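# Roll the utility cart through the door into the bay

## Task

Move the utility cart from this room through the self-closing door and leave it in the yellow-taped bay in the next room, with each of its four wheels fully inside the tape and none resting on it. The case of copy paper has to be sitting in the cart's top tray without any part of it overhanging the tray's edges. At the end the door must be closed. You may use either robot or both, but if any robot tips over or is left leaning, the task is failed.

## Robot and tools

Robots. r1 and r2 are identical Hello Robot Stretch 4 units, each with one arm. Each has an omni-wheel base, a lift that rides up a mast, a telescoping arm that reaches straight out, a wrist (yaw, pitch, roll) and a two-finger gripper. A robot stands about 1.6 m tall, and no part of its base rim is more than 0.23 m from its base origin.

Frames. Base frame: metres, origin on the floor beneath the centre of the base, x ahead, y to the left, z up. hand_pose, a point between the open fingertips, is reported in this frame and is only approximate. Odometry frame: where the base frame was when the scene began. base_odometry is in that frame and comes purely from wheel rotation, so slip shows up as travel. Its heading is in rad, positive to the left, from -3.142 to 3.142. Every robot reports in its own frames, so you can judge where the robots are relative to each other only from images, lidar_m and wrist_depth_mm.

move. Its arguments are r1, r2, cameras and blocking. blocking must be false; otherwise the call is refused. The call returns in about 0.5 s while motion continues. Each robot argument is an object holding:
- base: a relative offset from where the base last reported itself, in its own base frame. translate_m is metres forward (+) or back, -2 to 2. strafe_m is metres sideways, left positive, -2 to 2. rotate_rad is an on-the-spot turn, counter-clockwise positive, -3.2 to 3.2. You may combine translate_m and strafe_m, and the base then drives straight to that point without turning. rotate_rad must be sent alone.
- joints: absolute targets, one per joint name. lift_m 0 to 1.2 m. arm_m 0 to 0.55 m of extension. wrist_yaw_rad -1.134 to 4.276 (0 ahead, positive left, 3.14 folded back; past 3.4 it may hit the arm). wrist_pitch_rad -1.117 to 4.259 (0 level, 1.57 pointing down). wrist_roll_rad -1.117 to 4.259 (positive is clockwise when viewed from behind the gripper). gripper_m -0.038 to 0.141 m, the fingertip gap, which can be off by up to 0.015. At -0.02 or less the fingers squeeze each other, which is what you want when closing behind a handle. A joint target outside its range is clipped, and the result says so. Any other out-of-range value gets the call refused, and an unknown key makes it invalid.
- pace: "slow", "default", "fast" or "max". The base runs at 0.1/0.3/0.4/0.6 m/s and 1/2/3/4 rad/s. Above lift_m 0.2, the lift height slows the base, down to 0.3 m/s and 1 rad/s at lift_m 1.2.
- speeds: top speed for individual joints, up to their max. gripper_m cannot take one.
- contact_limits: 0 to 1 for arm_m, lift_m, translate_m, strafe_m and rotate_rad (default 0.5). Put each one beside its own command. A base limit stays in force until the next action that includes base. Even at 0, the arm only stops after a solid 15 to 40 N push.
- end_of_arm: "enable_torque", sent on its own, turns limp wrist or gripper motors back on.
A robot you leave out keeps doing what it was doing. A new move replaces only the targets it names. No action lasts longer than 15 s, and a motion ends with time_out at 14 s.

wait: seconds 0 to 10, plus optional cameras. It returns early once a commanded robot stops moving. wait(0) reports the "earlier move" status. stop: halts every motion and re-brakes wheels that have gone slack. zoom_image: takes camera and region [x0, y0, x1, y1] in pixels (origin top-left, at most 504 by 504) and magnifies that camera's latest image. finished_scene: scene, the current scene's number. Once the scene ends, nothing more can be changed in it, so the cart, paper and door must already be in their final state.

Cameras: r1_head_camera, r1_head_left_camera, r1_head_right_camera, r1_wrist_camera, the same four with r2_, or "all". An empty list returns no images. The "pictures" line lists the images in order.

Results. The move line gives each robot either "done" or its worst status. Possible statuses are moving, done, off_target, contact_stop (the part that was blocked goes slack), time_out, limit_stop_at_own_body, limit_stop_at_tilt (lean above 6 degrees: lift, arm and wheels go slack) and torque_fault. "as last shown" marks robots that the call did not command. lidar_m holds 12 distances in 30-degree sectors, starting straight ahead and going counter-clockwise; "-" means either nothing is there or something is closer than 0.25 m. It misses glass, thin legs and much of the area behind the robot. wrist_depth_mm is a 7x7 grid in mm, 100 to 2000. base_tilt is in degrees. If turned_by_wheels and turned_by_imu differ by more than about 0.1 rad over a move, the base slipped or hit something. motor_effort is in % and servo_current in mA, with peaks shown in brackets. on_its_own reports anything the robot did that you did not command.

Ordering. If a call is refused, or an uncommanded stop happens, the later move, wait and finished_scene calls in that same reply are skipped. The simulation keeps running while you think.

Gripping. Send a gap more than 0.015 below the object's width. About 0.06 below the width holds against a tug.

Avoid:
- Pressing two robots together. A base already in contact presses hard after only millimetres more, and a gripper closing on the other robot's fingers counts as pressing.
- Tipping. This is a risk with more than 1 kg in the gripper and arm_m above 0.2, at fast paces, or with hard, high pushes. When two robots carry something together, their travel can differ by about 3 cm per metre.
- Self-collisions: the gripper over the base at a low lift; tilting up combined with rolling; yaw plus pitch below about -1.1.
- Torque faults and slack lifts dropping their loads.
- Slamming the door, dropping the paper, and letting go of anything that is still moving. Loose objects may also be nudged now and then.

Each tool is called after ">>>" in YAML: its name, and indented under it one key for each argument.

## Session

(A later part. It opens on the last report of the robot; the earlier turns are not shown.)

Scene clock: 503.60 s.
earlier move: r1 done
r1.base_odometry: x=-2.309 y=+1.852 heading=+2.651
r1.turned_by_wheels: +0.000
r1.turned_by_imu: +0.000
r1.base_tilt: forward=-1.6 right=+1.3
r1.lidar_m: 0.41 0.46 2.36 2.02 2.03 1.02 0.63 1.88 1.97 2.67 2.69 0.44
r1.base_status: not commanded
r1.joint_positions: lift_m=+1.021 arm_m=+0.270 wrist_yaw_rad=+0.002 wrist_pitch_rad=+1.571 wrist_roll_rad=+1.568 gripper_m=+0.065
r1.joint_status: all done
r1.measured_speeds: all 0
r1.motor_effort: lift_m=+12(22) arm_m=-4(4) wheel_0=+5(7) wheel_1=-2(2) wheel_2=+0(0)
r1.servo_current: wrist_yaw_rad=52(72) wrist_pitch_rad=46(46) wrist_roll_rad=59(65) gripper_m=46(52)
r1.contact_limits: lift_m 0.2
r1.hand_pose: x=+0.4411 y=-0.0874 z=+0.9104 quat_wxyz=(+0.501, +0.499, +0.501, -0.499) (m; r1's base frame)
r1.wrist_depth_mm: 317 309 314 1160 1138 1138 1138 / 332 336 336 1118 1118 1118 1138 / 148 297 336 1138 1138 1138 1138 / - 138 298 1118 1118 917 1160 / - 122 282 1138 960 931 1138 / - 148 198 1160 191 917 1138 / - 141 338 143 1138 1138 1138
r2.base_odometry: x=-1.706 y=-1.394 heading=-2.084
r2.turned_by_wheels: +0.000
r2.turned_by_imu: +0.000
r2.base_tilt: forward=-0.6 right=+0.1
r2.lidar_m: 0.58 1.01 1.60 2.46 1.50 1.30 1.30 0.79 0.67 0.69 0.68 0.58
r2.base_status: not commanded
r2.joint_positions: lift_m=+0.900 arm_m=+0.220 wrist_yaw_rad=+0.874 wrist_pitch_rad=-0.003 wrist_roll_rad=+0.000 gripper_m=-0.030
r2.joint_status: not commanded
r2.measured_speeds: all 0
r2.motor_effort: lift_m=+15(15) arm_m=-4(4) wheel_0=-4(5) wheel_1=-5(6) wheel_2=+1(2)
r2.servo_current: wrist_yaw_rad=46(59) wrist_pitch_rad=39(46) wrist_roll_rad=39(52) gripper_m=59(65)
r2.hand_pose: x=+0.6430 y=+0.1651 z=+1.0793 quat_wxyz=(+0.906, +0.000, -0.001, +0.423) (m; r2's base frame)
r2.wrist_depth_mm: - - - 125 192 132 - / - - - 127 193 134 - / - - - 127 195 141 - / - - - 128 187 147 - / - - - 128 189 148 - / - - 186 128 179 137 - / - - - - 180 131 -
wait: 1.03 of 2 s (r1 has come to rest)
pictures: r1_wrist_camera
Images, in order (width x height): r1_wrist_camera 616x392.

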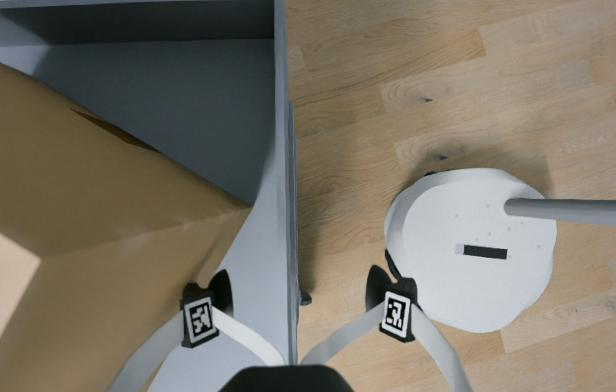

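>>> move:
  blocking: false
  r1: {"base":{"strafe_m":-0.05},"pace":"slow"}
  cameras: []

>>> wait:
  seconds: 3
  cameras: []

>>> move:
  blocking: false
  r1: {"joints":{"lift_m":0.91},"pace":"slow","contact_limits":{"lift_m":0.1}}
  cameras: []

>>> wait:
  seconds: 2
  cameras: ["r1_wrist_camera","r1_head_camera"]

Scene clock: 516.00 s.
move: r1 moving
r1.base_odometry: x=-2.302 y=+1.865 heading=+2.652
r1.turned_by_wheels: +0.000
r1.turned_by_imu: +0.000
r1.base_tilt: forward=-1.6 right=+1.3
r1.lidar_m: 0.42 0.44 2.36 2.04 2.06 1.03 0.64 1.85 1.97 2.69 2.69 0.44
r1.base_status: strafe_m moving
r1.joint_positions: lift_m=+1.021 arm_m=+0.270 wrist_yaw_rad=+0.002 wrist_pitch_rad=+1.571 wrist_roll_rad=+1.568 gripper_m=+0.065
r1.joint_status: not commanded
r1.measured_speeds: translate_m=+0.000 strafe_m=-0.055 rotate_rad=+0.000 lift_m=+0.000 arm_m=+0.000 wrist_yaw_rad=+0.000 wrist_pitch_rad=+0.000 wrist_roll_rad=+0.000
r1.motor_effort: lift_m=+12(12) arm_m=-4(4) wheel_0=+11(11) wheel_1=-5(7) wheel_2=-1(1)
r1.servo_current: wrist_yaw_rad=59(59) wrist_pitch_rad=39(46) wrist_roll_rad=46(59) gripper_m=33(46)
r1.contact_limits: lift_m 0.2
r1.hand_pose: x=+0.4411 y=-0.0874 z=+0.9104 quat_wxyz=(+0.501, +0.499, +0.501, -0.499) (m; r1's base frame)
r1.wrist_depth_mm: 296 301 291 1118 1118 1138 1138 / 332 332 334 1098 1138 1118 1160 / 193 334 334 1118 1160 1118 1160 / 122 173 334 1138 1118 917 1138 / - 122 238 1138 946 917 1138 / - 122 194 1098 191 931 1138 / - 134 336 143 1160 1138 1138
r2: as last shown
r2.base_tilt: forward=-0.7 right=+0.1
r2.lidar_m: 0.58 1.04 1.63 2.49 1.50 1.28 1.27 0.76 0.66 0.68 0.67 0.58
r2.motor_effort: lift_m=+15(15) arm_m=-3(4) wheel_0=-4(4) wheel_1=-5(6) wheel_2=+1(1)
r2.servo_current: wrist_yaw_rad=59(65) wrist_pitch_rad=39(46) wrist_roll_rad=46(52) gripper_m=52(59)
r2.wrist_depth_mm: - - - 125 191 133 - / - - - 127 193 134 - / - - - 127 195 141 - / - - - 128 187 147 - / - - - 128 187 148 - / - - 185 128 179 137 - / - - - - 180 131 -
pictures: none
No camera images: "cameras" was empty.

Scene clock: 517.10 s.
earlier move: r1 done
r1.base_odometry: x=-2.285 y=+1.896 heading=+2.652
r1.turned_by_wheels: +0.000
r1.turned_by_imu: -0.001
r1.base_tilt: forward=-1.6 right=+1.3
r1.lidar_m: 0.40 0.43 2.42 2.08 2.07 1.03 0.65 1.84 1.96 2.64 2.60 0.45
r1.base_status: done
r1.joint_positions: lift_m=+1.021 arm_m=+0.270 wrist_yaw_rad=+0.002 wrist_pitch_rad=+1.572 wrist_roll_rad=+1.568 gripper_m=+0.065
r1.joint_status: not commanded
r1.measured_speeds: all 0
r1.motor_effort: lift_m=+12(13) arm_m=-4(4) wheel_0=+3(12) wheel_1=-2(7) wheel_2=+0(1)
r1.servo_current: wrist_yaw_rad=59(72) wrist_pitch_rad=46(52) wrist_roll_rad=59(59) gripper_m=46(52)
r1.contact_limits: lift_m 0.2
r1.hand_pose: x=+0.4408 y=-0.0874 z=+0.9103 quat_wxyz=(+0.501, +0.498, +0.502, -0.499) (m; r1's base frame)
r1.wrist_depth_mm: 290 296 291 1138 1098 1138 1138 / 334 336 334 1118 1118 1138 1160 / 272 334 334 1118 1118 1138 1138 / 162 243 334 1138 1118 931 1138 / 115 156 267 1138 946 931 1138 / - 141 196 1138 193 917 1160 / - 140 336 143 1118 1138 1138
r2.base_odometry: x=-1.706 y=-1.394 heading=-2.084
r2.turned_by_wheels: +0.000
r2.turned_by_imu: +0.000
r2.base_tilt: forward=-0.7 right=+0.1
r2.lidar_m: 0.58 1.06 1.63 2.51 1.48 1.27 1.29 0.79 0.66 0.67 0.67 0.57
r2.base_status: not commanded
r2.joint_positions: lift_m=+0.900 arm_m=+0.220 wrist_yaw_rad=+0.874 wrist_pitch_rad=-0.003 wrist_roll_rad=+0.000 gripper_m=-0.030
r2.joint_status: not commanded
r2.measured_speeds: all 0
r2.motor_effort: lift_m=+15(15) arm_m=-3(4) wheel_0=-4(5) wheel_1=-5(6) wheel_2=+1(2)
r2.servo_current: wrist_yaw_rad=65(65) wrist_pitch_rad=33(46) wrist_roll_rad=39(59) gripper_m=52(65)
r2.hand_pose: x=+0.6430 y=+0.1651 z=+1.0793 quat_wxyz=(+0.906, +0.000, -0.001, +0.423) (m; r2's base frame)
r2.wrist_depth_mm: - - - 125 192 132 - / - - - 127 193 134 - / - - - 127 195 141 - / - - - 127 187 147 - / - - - 128 188 148 - / - - 186 128 178 137 - / - - - - 180 131 -
wait: 1.10 of 3 s (r1 has come to rest)
pictures: none
No camera images: "cameras" was empty.

Scene clock: 517.60 s.
move: r1 moving
r1.base_odometry: x=-2.285 y=+1.896 heading=+2.652
r1.turned_by_wheels: +0.000
r1.turned_by_imu: +0.000
r1.base_tilt: forward=-1.5 right=+1.3
r1.lidar_m: 0.43 0.45 2.42 2.06 2.10 1.01 0.64 1.85 1.94 2.63 2.63 0.46
r1.base_status: not commanded
r1.joint_positions: lift_m=+0.995 arm_m=+0.270 wrist_yaw_rad=+0.002 wrist_pitch_rad=+1.572 wrist_roll_rad=+1.568 gripper_m=+0.065
r1.joint_status: lift_m moving
r1.measured_speeds: translate_m=+0.000 strafe_m=+0.000 rotate_rad=+0.000 lift_m=-0.097 arm_m=+0.000 wrist_yaw_rad=+0.000 wrist_pitch_rad=+0.000 wrist_roll_rad=+0.000
r1.motor_effort: lift_m=+11(12) arm_m=-4(4) wheel_0=+3(3) wheel_1=-1(2) wheel_2=+0(0)
r1.servo_current: wrist_yaw_rad=39(59) wrist_pitch_rad=52(52) wrist_roll_rad=52(59) gripper_m=46(46)
r1.contact_limits: lift_m 0.1
r1.hand_pose: x=+0.4408 y=-0.0874 z=+0.8851 quat_wxyz=(+0.501, +0.498, +0.502, -0.499) (m; r1's base frame)
r1.wrist_depth_mm: 268 266 268 1078 1098 1118 1118 / 312 314 310 1138 1118 1098 1118 / 264 312 314 1098 1078 1118 1118 / 156 240 314 1098 1098 891 1098 / 114 155 266 1118 931 904 1118 / - 141 196 1078 191 904 1118 / - 141 315 143 1098 1118 1098
r2: as last shown
r2.lidar_m: 0.56 1.06 1.64 2.50 1.50 1.29 1.30 0.77 0.66 0.67 0.66 0.58
r2.motor_effort: lift_m=+15(15) arm_m=-3(4) wheel_0=-4(5) wheel_1=-5(6) wheel_2=+1(1)
r2.servo_current: wrist_yaw_rad=46(65) wrist_pitch_rad=39(46) wrist_roll_rad=52(52) gripper_m=52(59)
r2.wrist_depth_mm: - - - 125 191 132 - / - - - 127 193 134 - / - - - 127 195 141 - / - - - 127 187 147 - / - - - 128 187 148 - / - - 186 128 179 137 - / - - - - 180 131 -
pictures: none
No camera images: "cameras" was empty.

Scene clock: 518.87 s.
earlier move: r1 contact_stop
r1.base_odometry: x=-2.285 y=+1.896 heading=+2.652
r1.turned_by_wheels: +0.000
r1.turned_by_imu: +0.000
r1.base_tilt: forward=-1.6 right=+1.2
r1.lidar_m: 0.43 0.45 2.41 2.09 2.09 1.01 0.65 1.80 1.92 2.63 2.62 0.47
r1.base_status: not commanded
r1.joint_positions: lift_m=+0.926 arm_m=+0.270 wrist_yaw_rad=+0.002 wrist_pitch_rad=+1.571 wrist_roll_rad=+1.568 gripper_m=+0.065
r1.joint_status: lift_m contact_stop (moved -0.095 of -0.111)
r1.measured_speeds: all 0
r1.on_its_own: lift_m is slack since a contact_stop (your +0.910 is given up)
r1.motor_effort: lift_m=+19(19) arm_m=-3(4) wheel_0=+2(3) wheel_1=-1(2) wheel_2=+0(0)
r1.servo_current: wrist_yaw_rad=46(65) wrist_pitch_rad=39(52) wrist_roll_rad=52(65) gripper_m=52(52)
r1.contact_limits: lift_m 0.1
r1.hand_pose: x=+0.4411 y=-0.0874 z=+0.8154 quat_wxyz=(+0.501, +0.499, +0.501, -0.499) (m; r1's base frame)
r1.wrist_depth_mm: 241 241 242 1042 1042 1025 1042 / 241 243 242 1025 1042 1025 1078 / 242 242 243 1025 1042 1042 1042 / 159 237 243 1025 1042 831 854 / 113 157 226 1025 1008 831 842 / - 147 191 1025 192 820 831 / - 143 243 141 1025 1042 1042
r2.base_odometry: x=-1.706 y=-1.394 heading=-2.084
r2.turned_by_wheels: +0.000
r2.turned_by_imu: +0.000
r2.base_tilt: forward=-0.6 right=+0.1
r2.lidar_m: 0.57 1.06 1.61 2.50 1.49 1.28 1.30 0.77 0.67 0.67 0.66 0.58
r2.base_status: not commanded
r2.joint_positions: lift_m=+0.900 arm_m=+0.220 wrist_yaw_rad=+0.874 wrist_pitch_rad=-0.003 wrist_roll_rad=+0.000 gripper_m=-0.030
r2.joint_status: not commanded
r2.measured_speeds: all 0
r2.motor_effort: lift_m=+15(15) arm_m=-4(4) wheel_0=-4(5) wheel_1=-5(6) wheel_2=+1(2)
r2.servo_current: wrist_yaw_rad=46(65) wrist_pitch_rad=39(46) wrist_roll_rad=46(59) gripper_m=52(59)
r2.hand_pose: x=+0.6430 y=+0.1651 z=+1.0793 quat_wxyz=(+0.906, +0.000, -0.001, +0.423) (m; r2's base frame)
r2.wrist_depth_mm: - - - 125 192 133 - / - - - 127 193 134 - / - - - 128 195 141 - / - - - 127 186 147 - / - - - 128 189 148 - / - - 186 128 179 136 - / - - - - 180 131 -
wait: 1.27 of 2 s (r1 has come to rest)
pictures: r1_head_camera, r1_wrist_camera
Images, in order (width x height): r1_head_camera 420x560, r1_wrist_camera 616x392.

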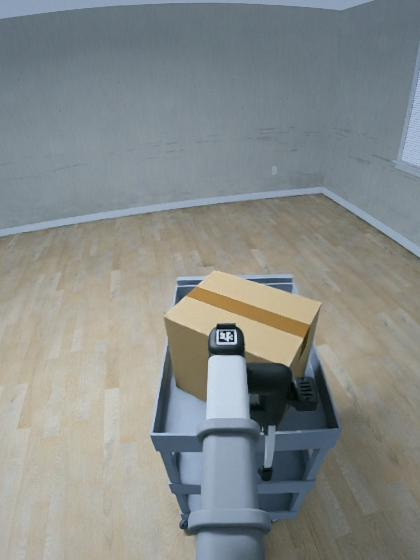

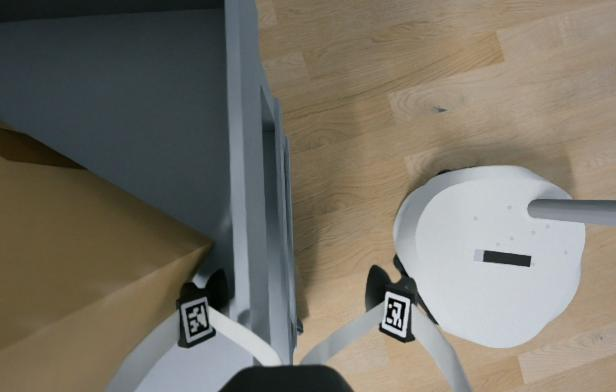

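>>> move:
  blocking: false
  r1: {"joints":{"lift_m":0.93,"gripper_m":-0.03}}
  cameras: []

>>> wait:
  seconds: 3
  cameras: ["r1_wrist_camera","r1_head_camera"]

Scene clock: 527.27 s.
move: r1 moving
r1.base_odometry: x=-2.285 y=+1.896 heading=+2.652
r1.turned_by_wheels: +0.000
r1.turned_by_imu: +0.000
r1.base_tilt: forward=-1.6 right=+1.3
r1.lidar_m: 0.43 0.45 2.41 2.09 2.09 1.00 0.64 1.83 1.96 2.61 2.64 0.45
r1.base_status: not commanded
r1.joint_positions: lift_m=+0.929 arm_m=+0.270 wrist_yaw_rad=+0.002 wrist_pitch_rad=+1.571 wrist_roll_rad=+1.568 gripper_m=+0.046
r1.joint_status: lift_m moving; gripper_m moving
r1.measured_speeds: all 0
r1.motor_effort: lift_m=+26(26) arm_m=-4(4) wheel_0=+2(3) wheel_1=-1(1) wheel_2=+0(0)
r1.servo_current: wrist_yaw_rad=59(59) wrist_pitch_rad=39(39) wrist_roll_rad=39(59) gripper_m=104(104)
r1.hand_pose: x=+0.4411 y=-0.0874 z=+0.8193 quat_wxyz=(+0.501, +0.499, +0.501, -0.499) (m; r1's base frame)
r1.wrist_depth_mm: 244 245 245 1025 1060 1042 1042 / 244 243 245 1025 1042 1042 1042 / 244 245 246 1042 1025 1060 1042 / 160 237 246 1025 1042 831 1060 / 114 155 229 1042 917 809 831 / - 148 195 1042 191 831 842 / - 146 245 143 1042 831 1060
r2: as last shown
r2.lidar_m: 0.58 1.04 1.64 2.50 1.49 1.28 1.29 0.79 0.67 0.66 0.68 0.59
r2.motor_effort: lift_m=+15(15) arm_m=-3(4) wheel_0=-4(4) wheel_1=-6(6) wheel_2=+1(1)
r2.servo_current: wrist_yaw_rad=59(59) wrist_pitch_rad=46(46) wrist_roll_rad=52(52) gripper_m=59(59)
r2.wrist_depth_mm: - - - 126 192 133 - / - - - 127 193 135 - / - - - 127 195 141 - / - - - 127 187 147 - / - - - 128 188 148 - / - - 186 128 179 137 - / - - - - 180 131 -
pictures: none
No camera images: "cameras" was empty.

Scene clock: 528.43 s.
earlier move: r1 done
r1.base_odometry: x=-2.285 y=+1.896 heading=+2.652
r1.turned_by_wheels: +0.000
r1.turned_by_imu: +0.000
r1.base_tilt: forward=-1.6 right=+1.3
r1.lidar_m: 0.41 0.44 2.41 2.09 2.08 1.02 0.64 1.84 1.94 2.64 2.63 0.45
r1.base_status: not commanded
r1.joint_positions: lift_m=+0.929 arm_m=+0.270 wrist_yaw_rad=+0.002 wrist_pitch_rad=+1.561 wrist_roll_rad=+1.568 gripper_m=-0.029
r1.joint_status: all done
r1.measured_speeds: all 0
r1.motor_effort: lift_m=+25(26) arm_m=-3(4) wheel_0=+2(3) wheel_1=-1(1) wheel_2=+1(1)
r1.servo_current: wrist_yaw_rad=39(72) wrist_pitch_rad=52(59) wrist_roll_rad=46(65) gripper_m=78(169)
r1.hand_pose: x=+0.4438 y=-0.0874 z=+0.8193 quat_wxyz=(+0.504, +0.501, +0.499, -0.496) (m; r1's base frame)
r1.wrist_depth_mm: 248 248 245 1025 1025 1025 1008 / 248 247 246 1042 1042 1025 1025 / 196 246 247 1042 1042 1008 1042 / 124 190 247 1042 1008 820 842 / - 123 223 247 1042 820 820 / - 120 185 189 878 809 809 / - 139 246 176 161 820 1042
r2.base_odometry: x=-1.706 y=-1.394 heading=-2.084
r2.turned_by_wheels: +0.000
r2.turned_by_imu: +0.000
r2.base_tilt: forward=-0.7 right=+0.1
r2.lidar_m: 0.57 1.03 1.63 2.46 1.49 1.29 1.30 0.78 0.66 0.68 0.69 0.58
r2.base_status: not commanded
r2.joint_positions: lift_m=+0.900 arm_m=+0.220 wrist_yaw_rad=+0.874 wrist_pitch_rad=-0.003 wrist_roll_rad=+0.000 gripper_m=-0.030
r2.joint_status: not commanded
r2.measured_speeds: all 0
r2.motor_effort: lift_m=+15(15) arm_m=-3(4) wheel_0=-4(5) wheel_1=-5(6) wheel_2=+1(1)
r2.servo_current: wrist_yaw_rad=52(59) wrist_pitch_rad=39(46) wrist_roll_rad=52(59) gripper_m=52(65)
r2.hand_pose: x=+0.6430 y=+0.1651 z=+1.0793 quat_wxyz=(+0.906, +0.000, -0.001, +0.423) (m; r2's base frame)
r2.wrist_depth_mm: - - - 125 192 133 - / - - - 127 193 134 - / - - - 127 195 140 - / - - - 128 187 147 - / - - - 128 188 148 - / - - 185 128 179 137 - / - - - - 180 131 -
wait: 1.17 of 3 s (r1 has come to rest)
pictures: r1_head_camera, r1_wrist_camera
Images, in order (width x height): r1_head_camera 420x560, r1_wrist_camera 616x392.

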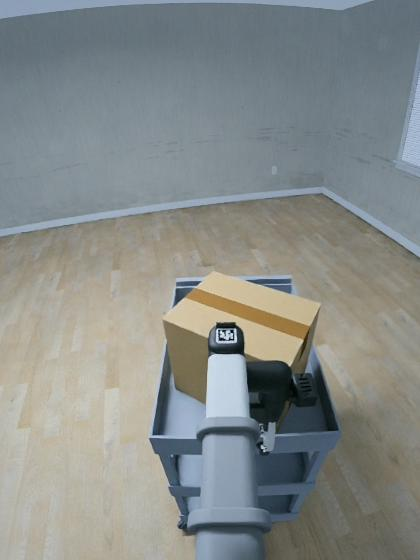

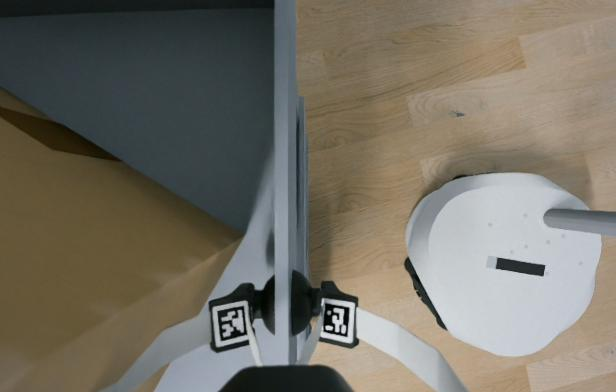

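>>> move:
  blocking: false
  r1: {"base":{"strafe_m":-0.25},"pace":"slow","contact_limits":{"strafe_m":0.6}}
  cameras: []

>>> wait:
  seconds: 6
  cameras: ["r1_wrist_camera","r1_head_camera"]

Scene clock: 546.43 s.
move: r1 moving
r1.base_odometry: x=-2.279 y=+1.909 heading=+2.652
r1.turned_by_wheels: +0.000
r1.turned_by_imu: +0.000
r1.base_tilt: forward=-1.6 right=+1.3
r1.lidar_m: 0.42 0.42 2.44 2.09 2.08 1.03 0.65 1.82 1.95 2.63 2.62 0.44
r1.base_status: strafe_m moving
r1.joint_positions: lift_m=+0.929 arm_m=+0.270 wrist_yaw_rad=+0.002 wrist_pitch_rad=+1.561 wrist_roll_rad=+1.568 gripper_m=-0.029
r1.joint_status: not commanded
r1.measured_speeds: translate_m=+0.000 strafe_m=-0.057 rotate_rad=-0.002 lift_m=+0.000 arm_m=+0.000 wrist_yaw_rad=+0.000 wrist_pitch_rad=+0.000 wrist_roll_rad=+0.000
r1.motor_effort: lift_m=+25(25) arm_m=-3(4) wheel_0=+7(12) wheel_1=-7(7) wheel_2=+2(3)
r1.servo_current: wrist_yaw_rad=52(59) wrist_pitch_rad=52(59) wrist_roll_rad=59(72) gripper_m=78(85)
r1.contact_limits: strafe_m 0.6
r1.hand_pose: x=+0.4438 y=-0.0874 z=+0.8193 quat_wxyz=(+0.504, +0.501, +0.499, -0.496) (m; r1's base frame)
r1.wrist_depth_mm: 247 246 247 1025 1042 1025 1025 / 249 247 248 1025 1025 1025 1025 / 200 246 247 1025 1025 1025 1008 / 131 193 247 1008 1008 820 809 / - 125 224 1042 1025 809 831 / - 120 183 187 866 831 809 / - 138 247 179 162 820 1025
r2: as last shown
r2.base_tilt: forward=-0.6 right=+0.0
r2.lidar_m: 0.57 1.04 1.65 2.51 1.48 1.30 1.31 0.77 0.68 0.69 0.65 0.57
r2.motor_effort: lift_m=+15(15) arm_m=-3(4) wheel_0=-4(4) wheel_1=-5(6) wheel_2=+1(1)
r2.servo_current: wrist_yaw_rad=52(65) wrist_pitch_rad=39(46) wrist_roll_rad=39(52) gripper_m=52(59)
r2.wrist_depth_mm: - - - 125 191 133 - / - - - 127 193 134 - / - - - 127 195 141 - / - - - 127 186 147 - / - - - 128 188 148 - / - - 186 128 179 137 - / - - - - 180 131 -
pictures: none
No camera images: "cameras" was empty.

Scene clock: 549.57 s.
earlier move: r1 done
r1.base_odometry: x=-2.168 y=+2.117 heading=+2.652
r1.turned_by_wheels: +0.000
r1.turned_by_imu: +0.000
r1.base_tilt: forward=-1.6 right=+1.3
r1.lidar_m: 0.38 0.38 2.68 2.31 2.33 0.69 0.83 1.70 1.89 2.40 2.38 0.49
r1.base_status: done
r1.joint_positions: lift_m=+0.929 arm_m=+0.270 wrist_yaw_rad=+0.002 wrist_pitch_rad=+1.561 wrist_roll_rad=+1.568 gripper_m=-0.029
r1.joint_status: not commanded
r1.measured_speeds: all 0
r1.motor_effort: lift_m=+25(25) arm_m=-4(4) wheel_0=+6(12) wheel_1=-2(7) wheel_2=+4(5)
r1.servo_current: wrist_yaw_rad=46(72) wrist_pitch_rad=52(65) wrist_roll_rad=46(72) gripper_m=78(85)
r1.contact_limits: strafe_m 0.6
r1.hand_pose: x=+0.4438 y=-0.0874 z=+0.8193 quat_wxyz=(+0.504, +0.501, +0.499, -0.496) (m; r1's base frame)
r1.wrist_depth_mm: 204 234 243 1042 1042 1025 1025 / 248 248 247 1042 1025 1042 1025 / 248 249 249 1025 1008 1025 1025 / 249 248 247 1042 1042 831 1025 / 137 168 246 1025 1042 820 809 / - 130 188 188 180 820 831 / - 135 246 177 176 831 1025
r2.base_odometry: x=-1.706 y=-1.394 heading=-2.084
r2.turned_by_wheels: +0.000
r2.turned_by_imu: +0.000
r2.base_tilt: forward=-0.7 right=+0.0
r2.lidar_m: 0.56 1.18 2.02 2.46 1.49 1.28 1.29 0.81 0.66 0.67 0.68 0.58
r2.base_status: not commanded
r2.joint_positions: lift_m=+0.900 arm_m=+0.220 wrist_yaw_rad=+0.874 wrist_pitch_rad=-0.003 wrist_roll_rad=+0.000 gripper_m=-0.030
r2.joint_status: not commanded
r2.measured_speeds: all 0
r2.motor_effort: lift_m=+15(15) arm_m=-4(4) wheel_0=-4(5) wheel_1=-6(6) wheel_2=+1(2)
r2.servo_current: wrist_yaw_rad=52(65) wrist_pitch_rad=33(52) wrist_roll_rad=46(59) gripper_m=59(65)
r2.hand_pose: x=+0.6430 y=+0.1651 z=+1.0793 quat_wxyz=(+0.906, +0.000, -0.001, +0.423) (m; r2's base frame)
r2.wrist_depth_mm: - - - 125 191 132 - / - - - 127 193 134 - / - - - 127 195 140 - / - - - 128 187 147 - / - - - 128 188 148 - / - - 186 128 179 136 - / - - - - 179 131 -
wait: 3.13 of 6 s (r1 has come to rest)
pictures: r1_head_camera, r1_wrist_camera
Images, in order (width x height): r1_head_camera 420x560, r1_wrist_camera 616x392.

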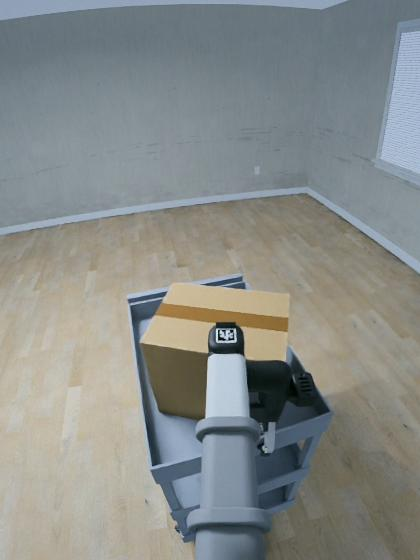

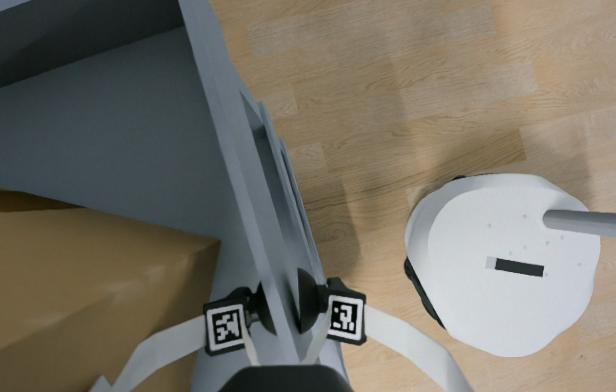

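>>> move:
  blocking: false
  r1: {"base":{"strafe_m":-0.26},"pace":"slow","contact_limits":{"strafe_m":0.6}}
  cameras: []

>>> wait:
  seconds: 6
  cameras: []

>>> move:
  blocking: false
  r1: {"base":{"rotate_rad":0.23},"pace":"slow","contact_limits":{"rotate_rad":0.6}}
  cameras: []

>>> wait:
  seconds: 4
  cameras: ["r1_wrist_camera","r1_head_camera","r2_head_camera"]

Scene clock: 560.53 s.
move: r1 moving
r1.base_odometry: x=-2.161 y=+2.130 heading=+2.653
r1.turned_by_wheels: +0.001
r1.turned_by_imu: +0.000
r1.base_tilt: forward=-1.6 right=+1.3
r1.lidar_m: 0.37 0.38 2.70 2.35 2.33 0.69 0.89 1.68 1.87 2.38 2.36 0.48
r1.base_status: strafe_m moving
r1.joint_positions: lift_m=+0.929 arm_m=+0.270 wrist_yaw_rad=+0.002 wrist_pitch_rad=+1.561 wrist_roll_rad=+1.568 gripper_m=-0.029
r1.joint_status: not commanded
r1.measured_speeds: translate_m=+0.000 strafe_m=-0.056 rotate_rad=-0.002 lift_m=+0.000 arm_m=+0.000 wrist_yaw_rad=+0.000 wrist_pitch_rad=+0.000 wrist_roll_rad=+0.000
r1.motor_effort: lift_m=+25(25) arm_m=-3(4) wheel_0=+12(12) wheel_1=-5(7) wheel_2=+2(2)
r1.servo_current: wrist_yaw_rad=39(65) wrist_pitch_rad=65(65) wrist_roll_rad=33(65) gripper_m=65(78)
r1.contact_limits: strafe_m 0.6
r1.hand_pose: x=+0.4438 y=-0.0874 z=+0.8193 quat_wxyz=(+0.504, +0.501, +0.499, -0.496) (m; r1's base frame)
r1.wrist_depth_mm: 204 234 247 1060 1042 1025 1025 / 248 248 237 1025 1008 1025 1025 / 248 248 248 1042 1042 1025 1008 / 249 247 247 1060 1060 820 831 / 142 173 248 1025 1025 831 831 / - 134 187 189 180 809 809 / - 135 247 177 176 820 1008
r2: as last shown
r2.base_tilt: forward=-0.7 right=+0.1
r2.lidar_m: 0.57 1.19 2.03 2.49 1.50 1.28 1.29 0.79 0.66 0.69 0.68 0.57
r2.motor_effort: lift_m=+15(15) arm_m=-4(4) wheel_0=-4(4) wheel_1=-5(6) wheel_2=+1(1)
r2.servo_current: wrist_yaw_rad=52(59) wrist_pitch_rad=39(46) wrist_roll_rad=46(59) gripper_m=52(59)
r2.wrist_depth_mm: - - - 125 192 132 - / - - - 127 193 134 - / - - - 127 195 141 - / - - - 127 186 147 - / - - - 128 188 147 - / - - 186 128 179 136 - / - - - - 179 131 -
pictures: none
No camera images: "cameras" was empty.

Scene clock: 563.77 s.
earlier move: r1 done
r1.base_odometry: x=-2.046 y=+2.346 heading=+2.653
r1.turned_by_wheels: +0.000
r1.turned_by_imu: -0.001
r1.base_tilt: forward=-1.6 right=+1.3
r1.lidar_m: 0.34 0.33 2.95 2.57 1.36 0.82 1.39 1.53 1.77 2.10 2.13 0.49
r1.base_status: done
r1.joint_positions: lift_m=+0.929 arm_m=+0.270 wrist_yaw_rad=+0.002 wrist_pitch_rad=+1.561 wrist_roll_rad=+1.568 gripper_m=-0.029
r1.joint_status: not commanded
r1.measured_speeds: all 0
r1.motor_effort: lift_m=+25(25) arm_m=-3(4) wheel_0=+5(12) wheel_1=-2(9) wheel_2=+3(5)
r1.servo_current: wrist_yaw_rad=52(72) wrist_pitch_rad=59(65) wrist_roll_rad=65(65) gripper_m=78(78)
r1.contact_limits: strafe_m 0.6
r1.hand_pose: x=+0.4438 y=-0.0874 z=+0.8193 quat_wxyz=(+0.504, +0.501, +0.499, -0.496) (m; r1's base frame)
r1.wrist_depth_mm: 191 213 1042 1042 1025 1025 1060 / 225 247 1025 1025 1042 1025 1008 / 249 249 247 1042 1042 1042 1025 / 247 247 246 1008 1025 820 1025 / 247 248 246 496 1025 809 820 / 137 152 199 195 179 842 809 / - 140 211 176 1042 132 1025
r2.base_odometry: x=-1.706 y=-1.394 heading=-2.084
r2.turned_by_wheels: +0.000
r2.turned_by_imu: +0.000
r2.base_tilt: forward=-0.6 right=+0.1
r2.lidar_m: 0.57 1.35 5.14 2.52 1.46 1.28 1.29 0.79 0.65 0.67 0.66 0.57
r2.base_status: not commanded
r2.joint_positions: lift_m=+0.900 arm_m=+0.220 wrist_yaw_rad=+0.874 wrist_pitch_rad=-0.003 wrist_roll_rad=+0.000 gripper_m=-0.030
r2.joint_status: not commanded
r2.measured_speeds: all 0
r2.motor_effort: lift_m=+15(15) arm_m=-4(4) wheel_0=-4(5) wheel_1=-5(6) wheel_2=+1(2)
r2.servo_current: wrist_yaw_rad=52(65) wrist_pitch_rad=39(52) wrist_roll_rad=46(65) gripper_m=52(65)
r2.hand_pose: x=+0.6430 y=+0.1651 z=+1.0793 quat_wxyz=(+0.906, +0.000, -0.001, +0.423) (m; r2's base frame)
r2.wrist_depth_mm: - - - 125 192 132 - / - - - 127 193 134 - / - - - 127 195 141 - / - - - 128 186 147 - / - - - 128 188 148 - / - - 186 128 179 137 - / - - - - 179 131 -
wait: 3.23 of 6 s (r1 has come to rest)
pictures: none
No camera images: "cameras" was empty.

Scene clock: 564.27 s.
move: r1 moving
r1.base_odometry: x=-2.046 y=+2.346 heading=+2.777
r1.turned_by_wheels: +0.124
r1.turned_by_imu: +0.124
r1.base_tilt: forward=-1.6 right=+1.3
r1.lidar_m: 0.35 0.34 2.83 2.58 0.84 0.83 - 1.53 1.97 2.13 2.19 0.45
r1.base_status: rotate_rad moving
r1.joint_positions: lift_m=+0.929 arm_m=+0.270 wrist_yaw_rad=+0.002 wrist_pitch_rad=+1.568 wrist_roll_rad=+1.568 gripper_m=-0.029
r1.joint_status: not commanded
r1.measured_speeds: translate_m=+0.002 strafe_m=+0.000 rotate_rad=+0.479 lift_m=+0.000 arm_m=+0.000 wrist_yaw_rad=+0.000 wrist_pitch_rad=+0.005 wrist_roll_rad=+0.000
r1.motor_effort: lift_m=+25(25) arm_m=+5(5) wheel_0=-8(14) wheel_1=-5(8) wheel_2=-9(11)
r1.servo_current: wrist_yaw_rad=39(65) wrist_pitch_rad=33(59) wrist_roll_rad=59(65) gripper_m=78(78)
r1.contact_limits: rotate_rad 0.6
r1.hand_pose: x=+0.4418 y=-0.0874 z=+0.8193 quat_wxyz=(+0.502, +0.499, +0.501, -0.498) (m; r1's base frame)
r1.wrist_depth_mm: 196 229 1042 1042 1042 1042 1025 / 245 246 245 1008 1025 1042 1042 / 245 246 247 1025 1060 1060 1042 / 245 244 247 1025 1042 831 1042 / 148 171 245 1042 1008 831 842 / - 124 185 197 179 831 831 / - 136 227 225 1042 134 1042
r2: as last shown
r2.lidar_m: 0.57 1.32 5.13 2.44 1.49 1.27 1.28 0.78 0.67 0.66 0.67 0.57
r2.motor_effort: lift_m=+15(15) arm_m=-3(4) wheel_0=-4(5) wheel_1=-5(6) wheel_2=+2(2)
r2.servo_current: wrist_yaw_rad=39(59) wrist_pitch_rad=39(52) wrist_roll_rad=39(59) gripper_m=52(59)
r2.wrist_depth_mm: - - - 125 192 133 - / - - - 127 193 134 - / - - - 128 195 141 - / - - - 128 187 147 - / - - - 128 188 148 - / - - 187 128 179 137 - / - - - - 180 131 -
pictures: none
No camera images: "cameras" was empty.

Scene clock: 565.00 s.
earlier move: r1 done
r1.base_odometry: x=-2.046 y=+2.346 heading=+2.882
r1.turned_by_wheels: +0.105
r1.turned_by_imu: +0.106
r1.base_tilt: forward=-1.6 right=+1.3
r1.lidar_m: 0.39 0.40 2.68 2.57 0.82 0.94 1.56 1.59 2.15 2.14 2.23 0.46
r1.base_status: done
r1.joint_positions: lift_m=+0.929 arm_m=+0.270 wrist_yaw_rad=+0.002 wrist_pitch_rad=+1.568 wrist_roll_rad=+1.568 gripper_m=-0.029
r1.joint_status: not commanded
r1.measured_speeds: all 0
r1.motor_effort: lift_m=+25(25) arm_m=+5(5) wheel_0=-3(14) wheel_1=-3(8) wheel_2=-3(11)
r1.servo_current: wrist_yaw_rad=52(72) wrist_pitch_rad=39(59) wrist_roll_rad=52(65) gripper_m=72(78)
r1.contact_limits: rotate_rad 0.6
r1.hand_pose: x=+0.4417 y=-0.0874 z=+0.8193 quat_wxyz=(+0.502, +0.499, +0.501, -0.498) (m; r1's base frame)
r1.wrist_depth_mm: 221 241 246 1025 1042 1042 1042 / 247 246 246 1042 1042 1025 1025 / 247 247 246 1060 1042 1060 1042 / 167 239 247 1042 1042 831 1042 / 112 133 242 1042 1042 831 820 / - 121 185 198 180 820 831 / - 135 248 144 1042 831 1025
r2.base_odometry: x=-1.706 y=-1.394 heading=-2.084
r2.turned_by_wheels: +0.000
r2.turned_by_imu: +0.000
r2.base_tilt: forward=-0.6 right=+0.1
r2.lidar_m: 0.58 1.36 5.10 2.50 1.49 1.29 1.28 0.79 0.66 0.65 0.67 0.57
r2.base_status: not commanded
r2.joint_positions: lift_m=+0.900 arm_m=+0.220 wrist_yaw_rad=+0.874 wrist_pitch_rad=-0.003 wrist_roll_rad=+0.000 gripper_m=-0.030
r2.joint_status: not commanded
r2.measured_speeds: all 0
r2.motor_effort: lift_m=+15(15) arm_m=-4(4) wheel_0=-4(5) wheel_1=-5(6) wheel_2=+1(2)
r2.servo_current: wrist_yaw_rad=52(65) wrist_pitch_rad=39(52) wrist_roll_rad=52(59) gripper_m=59(59)
r2.hand_pose: x=+0.6430 y=+0.1651 z=+1.0793 quat_wxyz=(+0.906, +0.000, -0.001, +0.423) (m; r2's base frame)
r2.wrist_depth_mm: - - - 125 192 133 - / - - - 127 193 134 - / - - - 127 195 140 - / - - - 128 187 147 - / - - - 128 187 147 - / - - 185 128 179 136 - / - - - - 180 131 -
wait: 0.73 of 4 s (r1 has come to rest)
pictures: r1_head_camera, r1_wrist_camera, r2_head_camera
Images, in order (width x height): r1_head_camera 420x560, r1_wrist_camera 616x392, r2_head_camera 420x560.

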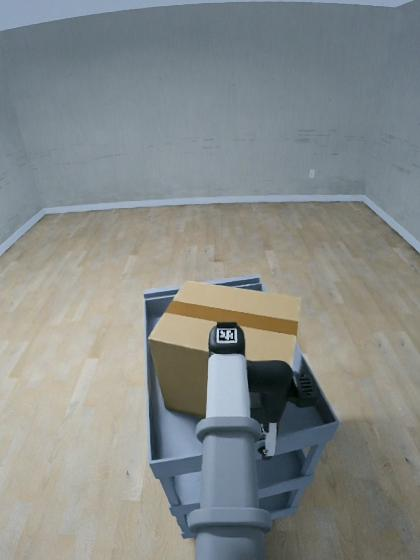

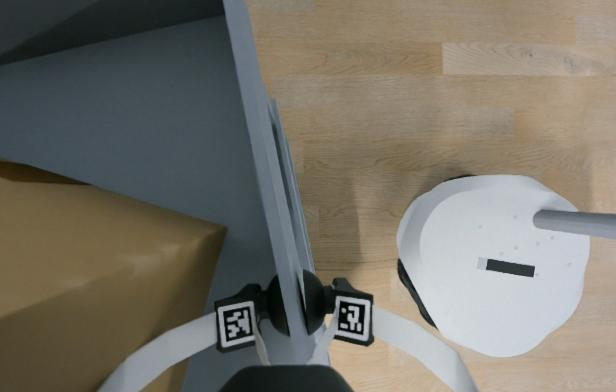

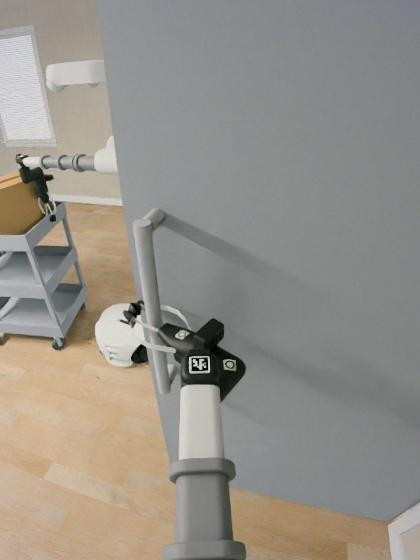

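>>> move:
  blocking: false
  r1: {"base":{"translate_m":-0.7},"pace":"slow","contact_limits":{"translate_m":0.6}}
  cameras: []

>>> wait:
  seconds: 9
  cameras: ["r1_wrist_camera","r1_head_camera","r1_head_left_camera"]

Scene clock: 571.00 s.
move: r1 moving
r1.base_odometry: x=-2.034 y=+2.343 heading=+2.882
r1.turned_by_wheels: +0.000
r1.turned_by_imu: -0.001
r1.base_tilt: forward=-1.6 right=+1.3
r1.lidar_m: 0.39 0.39 2.69 2.57 0.81 0.91 1.54 1.56 2.13 2.16 2.23 0.48
r1.base_status: translate_m moving
r1.joint_positions: lift_m=+0.929 arm_m=+0.270 wrist_yaw_rad=+0.002 wrist_pitch_rad=+1.566 wrist_roll_rad=+1.568 gripper_m=-0.029
r1.joint_status: not commanded
r1.measured_speeds: translate_m=-0.049 strafe_m=+0.000 rotate_rad=-0.001 lift_m=+0.000 arm_m=+0.000 wrist_yaw_rad=+0.000 wrist_pitch_rad=-0.021 wrist_roll_rad=+0.000
r1.motor_effort: lift_m=+25(25) arm_m=+3(4) wheel_0=-7(7) wheel_1=-4(6) wheel_2=+6(6)
r1.servo_current: wrist_yaw_rad=39(65) wrist_pitch_rad=46(52) wrist_roll_rad=59(59) gripper_m=72(78)
r1.contact_limits: translate_m 0.6
r1.hand_pose: x=+0.4424 y=-0.0874 z=+0.8193 quat_wxyz=(+0.502, +0.500, +0.500, -0.498) (m; r1's base frame)
r1.wrist_depth_mm: 224 245 244 1042 1025 1042 1042 / 247 249 246 1042 1042 1042 1042 / 248 248 247 1025 1042 1042 1025 / 188 248 247 1025 1025 831 1025 / 112 147 247 1025 1042 820 809 / - 134 193 189 180 820 831 / - 134 247 177 176 831 1042
r2: as last shown
r2.lidar_m: 0.58 1.37 5.15 2.47 1.50 1.28 1.29 0.77 0.67 0.66 0.68 0.58
r2.motor_effort: lift_m=+15(15) arm_m=-3(4) wheel_0=-4(4) wheel_1=-5(6) wheel_2=+1(1)
r2.servo_current: wrist_yaw_rad=46(59) wrist_pitch_rad=39(46) wrist_roll_rad=26(52) gripper_m=59(59)
r2.wrist_depth_mm: - - - 125 192 133 - / - - - 127 193 134 - / - - - 128 195 140 - / - - - 128 187 147 - / - - - 128 188 148 - / - - 187 128 179 136 - / - - - - 180 131 -
pictures: none
No camera images: "cameras" was empty.

Scene clock: 578.80 s.
earlier move: r1 done
r1.base_odometry: x=-1.370 y=+2.166 heading=+2.881
r1.turned_by_wheels: -0.001
r1.turned_by_imu: -0.004
r1.base_tilt: forward=-1.6 right=+1.3
r1.lidar_m: 0.45 3.73 2.72 0.62 0.66 0.89 3.91 0.87 1.17 2.16 2.23 0.39
r1.base_status: done
r1.joint_positions: lift_m=+0.929 arm_m=+0.270 wrist_yaw_rad=-0.002 wrist_pitch_rad=+1.557 wrist_roll_rad=+1.575 gripper_m=-0.029
r1.joint_status: not commanded
r1.measured_speeds: all 0
r1.motor_effort: lift_m=+25(25) arm_m=-3(4) wheel_0=-10(14) wheel_1=-5(8) wheel_2=+0(12)
r1.servo_current: wrist_yaw_rad=46(72) wrist_pitch_rad=72(78) wrist_roll_rad=72(72) gripper_m=72(78)
r1.contact_limits: translate_m 0.6
r1.hand_pose: x=+0.4446 y=-0.0874 z=+0.8194 quat_wxyz=(+0.502, +0.505, +0.495, -0.498) (m; r1's base frame)
r1.wrist_depth_mm: - 155 249 248 246 197 1008 / - 123 248 246 246 1042 1008 / - - 198 247 246 1025 1025 / - - 174 246 991 809 798 / - 250 248 247 1008 809 809 / 251 249 182 193 1042 820 809 / 251 163 249 1025 159 1008 1025
r2.base_odometry: x=-1.706 y=-1.394 heading=-2.084
r2.turned_by_wheels: +0.000
r2.turned_by_imu: +0.001
r2.base_tilt: forward=-0.6 right=+0.0
r2.lidar_m: 0.59 1.44 5.14 2.48 1.50 1.29 1.30 0.77 0.67 0.67 0.67 0.58
r2.base_status: not commanded
r2.joint_positions: lift_m=+0.900 arm_m=+0.220 wrist_yaw_rad=+0.874 wrist_pitch_rad=-0.003 wrist_roll_rad=+0.000 gripper_m=-0.030
r2.joint_status: not commanded
r2.measured_speeds: all 0
r2.motor_effort: lift_m=+15(15) arm_m=-3(4) wheel_0=-4(5) wheel_1=-5(6) wheel_2=+1(2)
r2.servo_current: wrist_yaw_rad=46(65) wrist_pitch_rad=39(46) wrist_roll_rad=46(59) gripper_m=52(65)
r2.hand_pose: x=+0.6430 y=+0.1651 z=+1.0793 quat_wxyz=(+0.906, +0.000, -0.001, +0.423) (m; r2's base frame)
r2.wrist_depth_mm: - - - 125 191 133 - / - - - 127 193 134 - / - - - 127 195 141 - / - - - 128 187 147 - / - - - 128 189 148 - / - - 187 128 179 137 - / - - - - 179 131 -
wait: 7.80 of 9 s (r1 has come to rest)
pictures: r1_head_camera, r1_head_left_camera, r1_wrist_camera
Images, in order (width x height): r1_head_camera 420x560, r1_head_left_camera 420x672, r1_wrist_camera 616x392.

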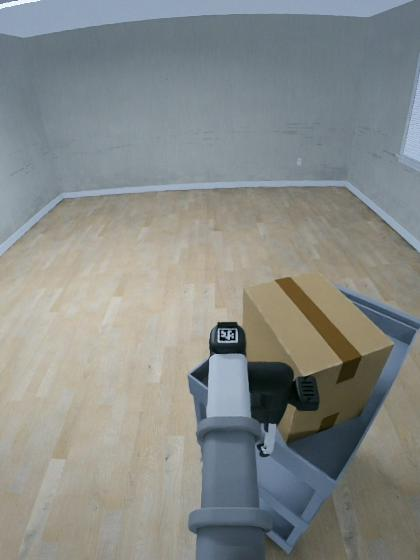

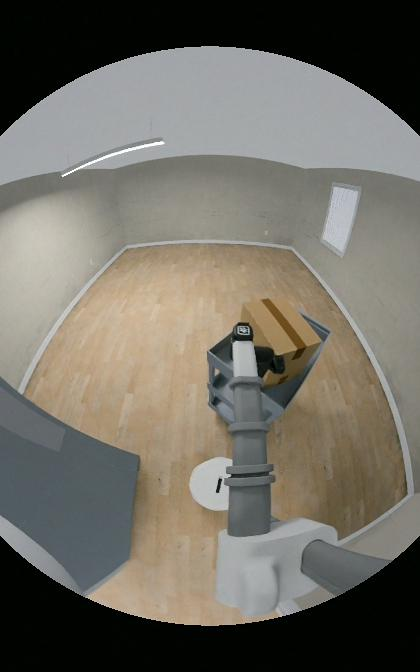

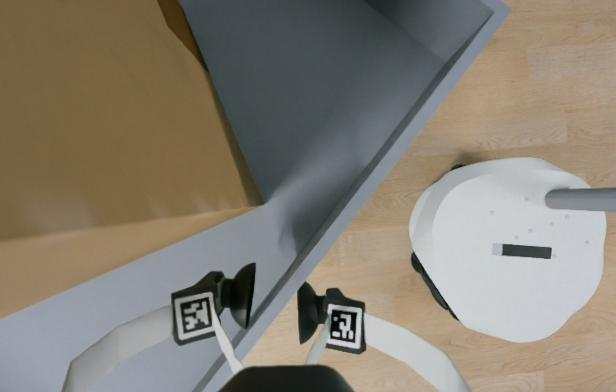

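>>> move:
  blocking: false
  r1: {"base":{"translate_m":-0.35,"strafe_m":-0.1},"pace":"slow","contact_limits":{"translate_m":0.6}}
  cameras: []

>>> wait:
  seconds: 6
  cameras: ["r1_wrist_camera","r1_head_camera"]

Scene clock: 598.10 s.
move: r1 moving
r1.base_odometry: x=-1.357 y=+2.166 heading=+2.880
r1.turned_by_wheels: -0.001
r1.turned_by_imu: -0.001
r1.base_tilt: forward=-1.6 right=+1.3
r1.lidar_m: 0.44 3.75 2.70 0.62 0.65 0.93 3.90 0.86 1.18 2.16 2.24 0.40
r1.base_status: translate_m moving; strafe_m moving
r1.joint_positions: lift_m=+0.929 arm_m=+0.270 wrist_yaw_rad=-0.002 wrist_pitch_rad=+1.557 wrist_roll_rad=+1.575 gripper_m=-0.029
r1.joint_status: not commanded
r1.measured_speeds: translate_m=-0.049 strafe_m=-0.014 rotate_rad=+0.004 lift_m=+0.000 arm_m=+0.000 wrist_yaw_rad=+0.000 wrist_pitch_rad=+0.000 wrist_roll_rad=+0.000
r1.motor_effort: lift_m=+25(25) arm_m=-3(4) wheel_0=-6(12) wheel_1=-6(10) wheel_2=+4(5)
r1.servo_current: wrist_yaw_rad=46(59) wrist_pitch_rad=59(72) wrist_roll_rad=52(65) gripper_m=65(72)
r1.contact_limits: translate_m 0.6
r1.hand_pose: x=+0.4446 y=-0.0874 z=+0.8194 quat_wxyz=(+0.502, +0.505, +0.495, -0.498) (m; r1's base frame)
r1.wrist_depth_mm: - 159 249 247 245 196 1025 / - 125 248 247 246 1025 1008 / - - 193 247 246 1025 1025 / - - 166 248 991 820 809 / - 245 249 247 1042 820 820 / 250 250 181 194 1025 820 809 / 251 158 244 206 158 1042 1025
r2: as last shown
r2.turned_by_imu: +0.000
r2.base_tilt: forward=-0.6 right=+0.1
r2.lidar_m: 0.59 1.43 5.15 2.48 1.48 1.27 1.30 0.78 0.66 0.67 0.66 0.58
r2.motor_effort: lift_m=+15(15) arm_m=-3(4) wheel_0=-4(4) wheel_1=-5(5) wheel_2=+1(2)
r2.servo_current: wrist_yaw_rad=46(65) wrist_pitch_rad=39(46) wrist_roll_rad=39(52) gripper_m=46(65)
r2.wrist_depth_mm: - - - 125 191 133 - / - - - 127 193 135 - / - - - 128 194 141 - / - - - 128 187 147 - / - - - 128 188 148 - / - - 186 128 179 136 - / - - - - 179 131 -
pictures: none
No camera images: "cameras" was empty.

Scene clock: 602.47 s.
earlier move: r1 done
r1.base_odometry: x=-1.006 y=+2.172 heading=+2.880
r1.turned_by_wheels: +0.000
r1.turned_by_imu: -0.001
r1.base_tilt: forward=-1.6 right=+1.3
r1.lidar_m: 0.44 3.87 0.76 0.72 0.76 3.59 3.50 0.53 0.69 1.76 2.13 0.40
r1.base_status: done
r1.joint_positions: lift_m=+0.929 arm_m=+0.270 wrist_yaw_rad=-0.002 wrist_pitch_rad=+1.559 wrist_roll_rad=+1.575 gripper_m=-0.029
r1.joint_status: not commanded
r1.measured_speeds: all 0
r1.motor_effort: lift_m=+25(25) arm_m=-4(4) wheel_0=-3(12) wheel_1=-3(11) wheel_2=+3(7)
r1.servo_current: wrist_yaw_rad=33(72) wrist_pitch_rad=59(78) wrist_roll_rad=52(72) gripper_m=65(72)
r1.contact_limits: translate_m 0.6
r1.hand_pose: x=+0.4441 y=-0.0874 z=+0.8194 quat_wxyz=(+0.501, +0.504, +0.496, -0.499) (m; r1's base frame)
r1.wrist_depth_mm: 128 247 248 247 238 1025 1025 / - 177 248 246 246 1025 1025 / - 121 248 245 1025 1008 1025 / - - 181 247 1025 820 820 / - - 247 248 1042 831 820 / - 248 196 196 917 820 809 / 229 154 249 177 178 1025 1025
r2.base_odometry: x=-1.706 y=-1.394 heading=-2.084
r2.turned_by_wheels: +0.000
r2.turned_by_imu: +0.001
r2.base_tilt: forward=-0.7 right=+0.1
r2.lidar_m: 0.58 4.11 5.12 2.47 1.49 1.30 1.28 0.78 0.67 0.68 0.66 0.59
r2.base_status: not commanded
r2.joint_positions: lift_m=+0.900 arm_m=+0.220 wrist_yaw_rad=+0.874 wrist_pitch_rad=-0.003 wrist_roll_rad=+0.000 gripper_m=-0.030
r2.joint_status: not commanded
r2.measured_speeds: all 0
r2.motor_effort: lift_m=+15(15) arm_m=-4(4) wheel_0=-4(5) wheel_1=-5(6) wheel_2=+1(2)
r2.servo_current: wrist_yaw_rad=59(65) wrist_pitch_rad=39(46) wrist_roll_rad=52(59) gripper_m=52(65)
r2.hand_pose: x=+0.6430 y=+0.1651 z=+1.0793 quat_wxyz=(+0.906, +0.000, -0.001, +0.423) (m; r2's base frame)
r2.wrist_depth_mm: - - - 125 192 133 - / - - - 127 193 134 - / - - - 128 194 140 - / - - - 127 186 147 - / - - - 128 188 148 - / - - 186 128 178 137 - / - - - - 179 131 -
wait: 4.37 of 6 s (r1 has come to rest)
pictures: r1_head_camera, r1_wrist_camera
Images, in order (width x height): r1_head_camera 420x560, r1_wrist_camera 616x392.

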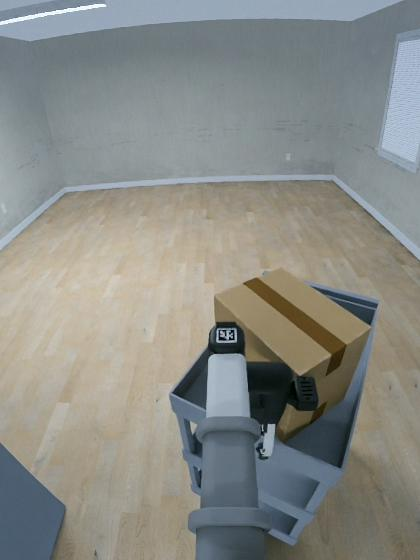

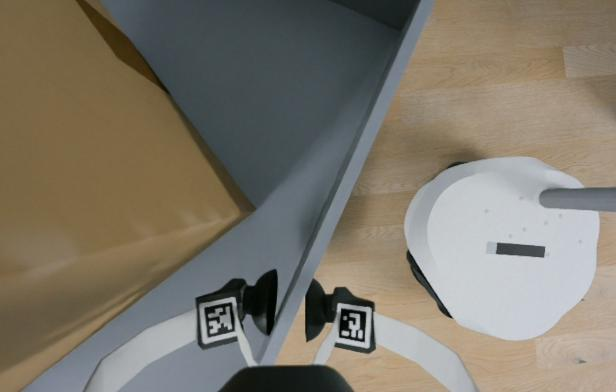

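>>> move:
  blocking: false
  r1: {"base":{"translate_m":-0.5,"strafe_m":0.06},"pace":"slow","contact_limits":{"translate_m":0.6}}
  cameras: []

>>> wait:
  seconds: 7
  cameras: ["r1_wrist_camera","r1_head_camera","r1_head_left_camera"]

Scene clock: 612.40 s.
move: r1 moving
r1.base_odometry: x=-0.994 y=+2.168 heading=+2.880
r1.turned_by_wheels: -0.001
r1.turned_by_imu: -0.001
r1.base_tilt: forward=-1.6 right=+1.3
r1.lidar_m: 0.41 3.89 0.73 0.71 0.75 3.55 3.47 0.52 0.67 1.75 2.13 0.40
r1.base_status: translate_m moving; strafe_m moving
r1.joint_positions: lift_m=+0.929 arm_m=+0.270 wrist_yaw_rad=-0.002 wrist_pitch_rad=+1.559 wrist_roll_rad=+1.575 gripper_m=-0.029
r1.joint_status: not commanded
r1.measured_speeds: translate_m=-0.049 strafe_m=+0.006 rotate_rad=+0.000 lift_m=+0.000 arm_m=+0.000 wrist_yaw_rad=+0.000 wrist_pitch_rad=+0.000 wrist_roll_rad=+0.000
r1.motor_effort: lift_m=+25(25) arm_m=-4(4) wheel_0=-9(10) wheel_1=-4(8) wheel_2=+5(9)
r1.servo_current: wrist_yaw_rad=52(65) wrist_pitch_rad=52(65) wrist_roll_rad=46(72) gripper_m=65(72)
r1.contact_limits: translate_m 0.6
r1.hand_pose: x=+0.4441 y=-0.0874 z=+0.8194 quat_wxyz=(+0.501, +0.504, +0.496, -0.499) (m; r1's base frame)
r1.wrist_depth_mm: 126 248 248 247 238 1042 1025 / - 180 247 246 246 1025 1025 / - 123 248 247 1008 1008 1025 / - 109 186 247 1042 831 809 / - 123 247 247 1025 809 831 / - 249 185 189 904 831 809 / 229 155 248 177 178 1042 1025
r2: as last shown
r2.turned_by_imu: +0.000
r2.lidar_m: 0.57 4.10 5.14 2.47 1.49 1.30 1.29 0.77 0.66 0.68 0.67 0.59
r2.motor_effort: lift_m=+15(15) arm_m=-4(4) wheel_0=-4(5) wheel_1=-5(6) wheel_2=+1(1)
r2.servo_current: wrist_yaw_rad=59(65) wrist_pitch_rad=39(46) wrist_roll_rad=46(59) gripper_m=52(59)
r2.wrist_depth_mm: - - - 125 191 133 - / - - - 127 191 134 - / - - - 127 195 141 - / - - - 128 186 147 - / - - - 128 187 148 - / - - 186 128 178 136 - / - - - - 180 131 -
pictures: none
No camera images: "cameras" was empty.

Scene clock: 618.20 s.
earlier move: r1 done
r1.base_odometry: x=-0.539 y=+1.985 heading=+2.879
r1.turned_by_wheels: +0.000
r1.turned_by_imu: -0.003
r1.base_tilt: forward=-1.5 right=+1.2
r1.lidar_m: 0.42 0.98 0.69 0.66 2.67 3.07 2.95 3.07 0.28 0.25 2.20 0.40
r1.base_status: done
r1.joint_positions: lift_m=+0.929 arm_m=+0.270 wrist_yaw_rad=-0.002 wrist_pitch_rad=+1.560 wrist_roll_rad=+1.575 gripper_m=-0.029
r1.joint_status: not commanded
r1.measured_speeds: all 0
r1.motor_effort: lift_m=+25(25) arm_m=-4(4) wheel_0=-10(14) wheel_1=-4(8) wheel_2=+0(9)
r1.servo_current: wrist_yaw_rad=59(72) wrist_pitch_rad=59(65) wrist_roll_rad=39(72) gripper_m=65(78)
r1.contact_limits: translate_m 0.6
r1.hand_pose: x=+0.4438 y=-0.0874 z=+0.8193 quat_wxyz=(+0.501, +0.504, +0.496, -0.499) (m; r1's base frame)
r1.wrist_depth_mm: 132 248 247 249 241 946 - / - 176 247 247 248 1025 - / - 122 248 247 1025 1025 1042 / - - 183 247 1042 809 831 / - 126 248 249 1042 831 820 / - 237 185 190 831 820 820 / 215 154 248 178 178 820 1025
r2.base_odometry: x=-1.706 y=-1.394 heading=-2.084
r2.turned_by_wheels: +0.000
r2.turned_by_imu: +0.001
r2.base_tilt: forward=-0.7 right=+0.1
r2.lidar_m: 0.56 4.10 5.14 2.50 1.49 1.29 1.28 0.76 0.68 0.66 0.69 0.58
r2.base_status: not commanded
r2.joint_positions: lift_m=+0.900 arm_m=+0.220 wrist_yaw_rad=+0.874 wrist_pitch_rad=-0.003 wrist_roll_rad=+0.000 gripper_m=-0.030
r2.joint_status: not commanded
r2.measured_speeds: all 0
r2.motor_effort: lift_m=+15(15) arm_m=-4(4) wheel_0=-4(5) wheel_1=-5(6) wheel_2=+1(2)
r2.servo_current: wrist_yaw_rad=39(65) wrist_pitch_rad=39(52) wrist_roll_rad=46(65) gripper_m=52(59)
r2.hand_pose: x=+0.6430 y=+0.1651 z=+1.0793 quat_wxyz=(+0.906, +0.000, -0.001, +0.423) (m; r2's base frame)
r2.wrist_depth_mm: - - - 125 191 133 - / - - - 128 193 134 - / - - - 127 195 141 - / - - - 127 186 147 - / - - - 128 188 148 - / - - 186 128 179 136 - / - - - - 180 131 -
wait: 5.80 of 7 s (r1 has come to rest)
pictures: r1_head_camera, r1_head_left_camera, r1_wrist_camera
Images, in order (width x height): r1_head_camera 420x560, r1_head_left_camera 420x672, r1_wrist_camera 616x392.

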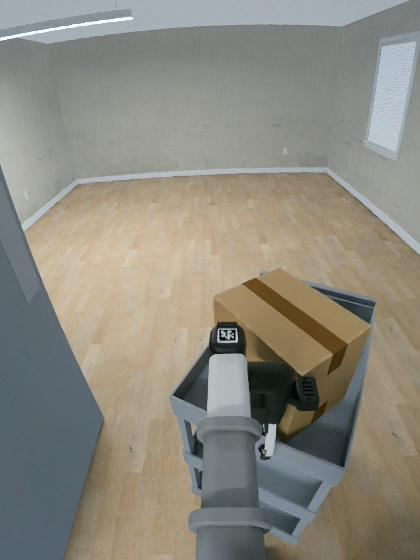

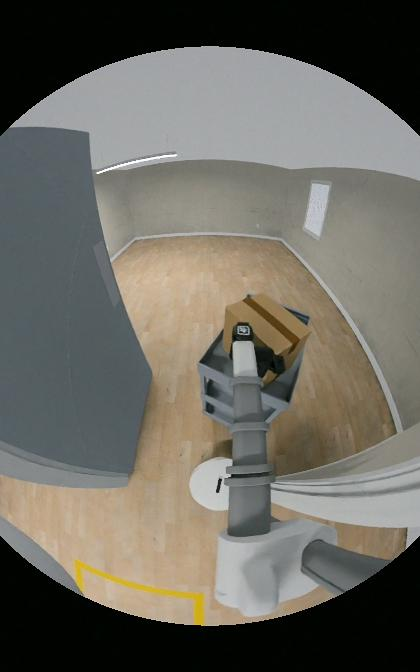

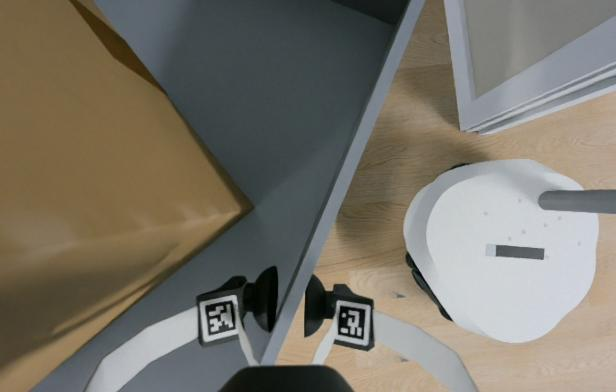

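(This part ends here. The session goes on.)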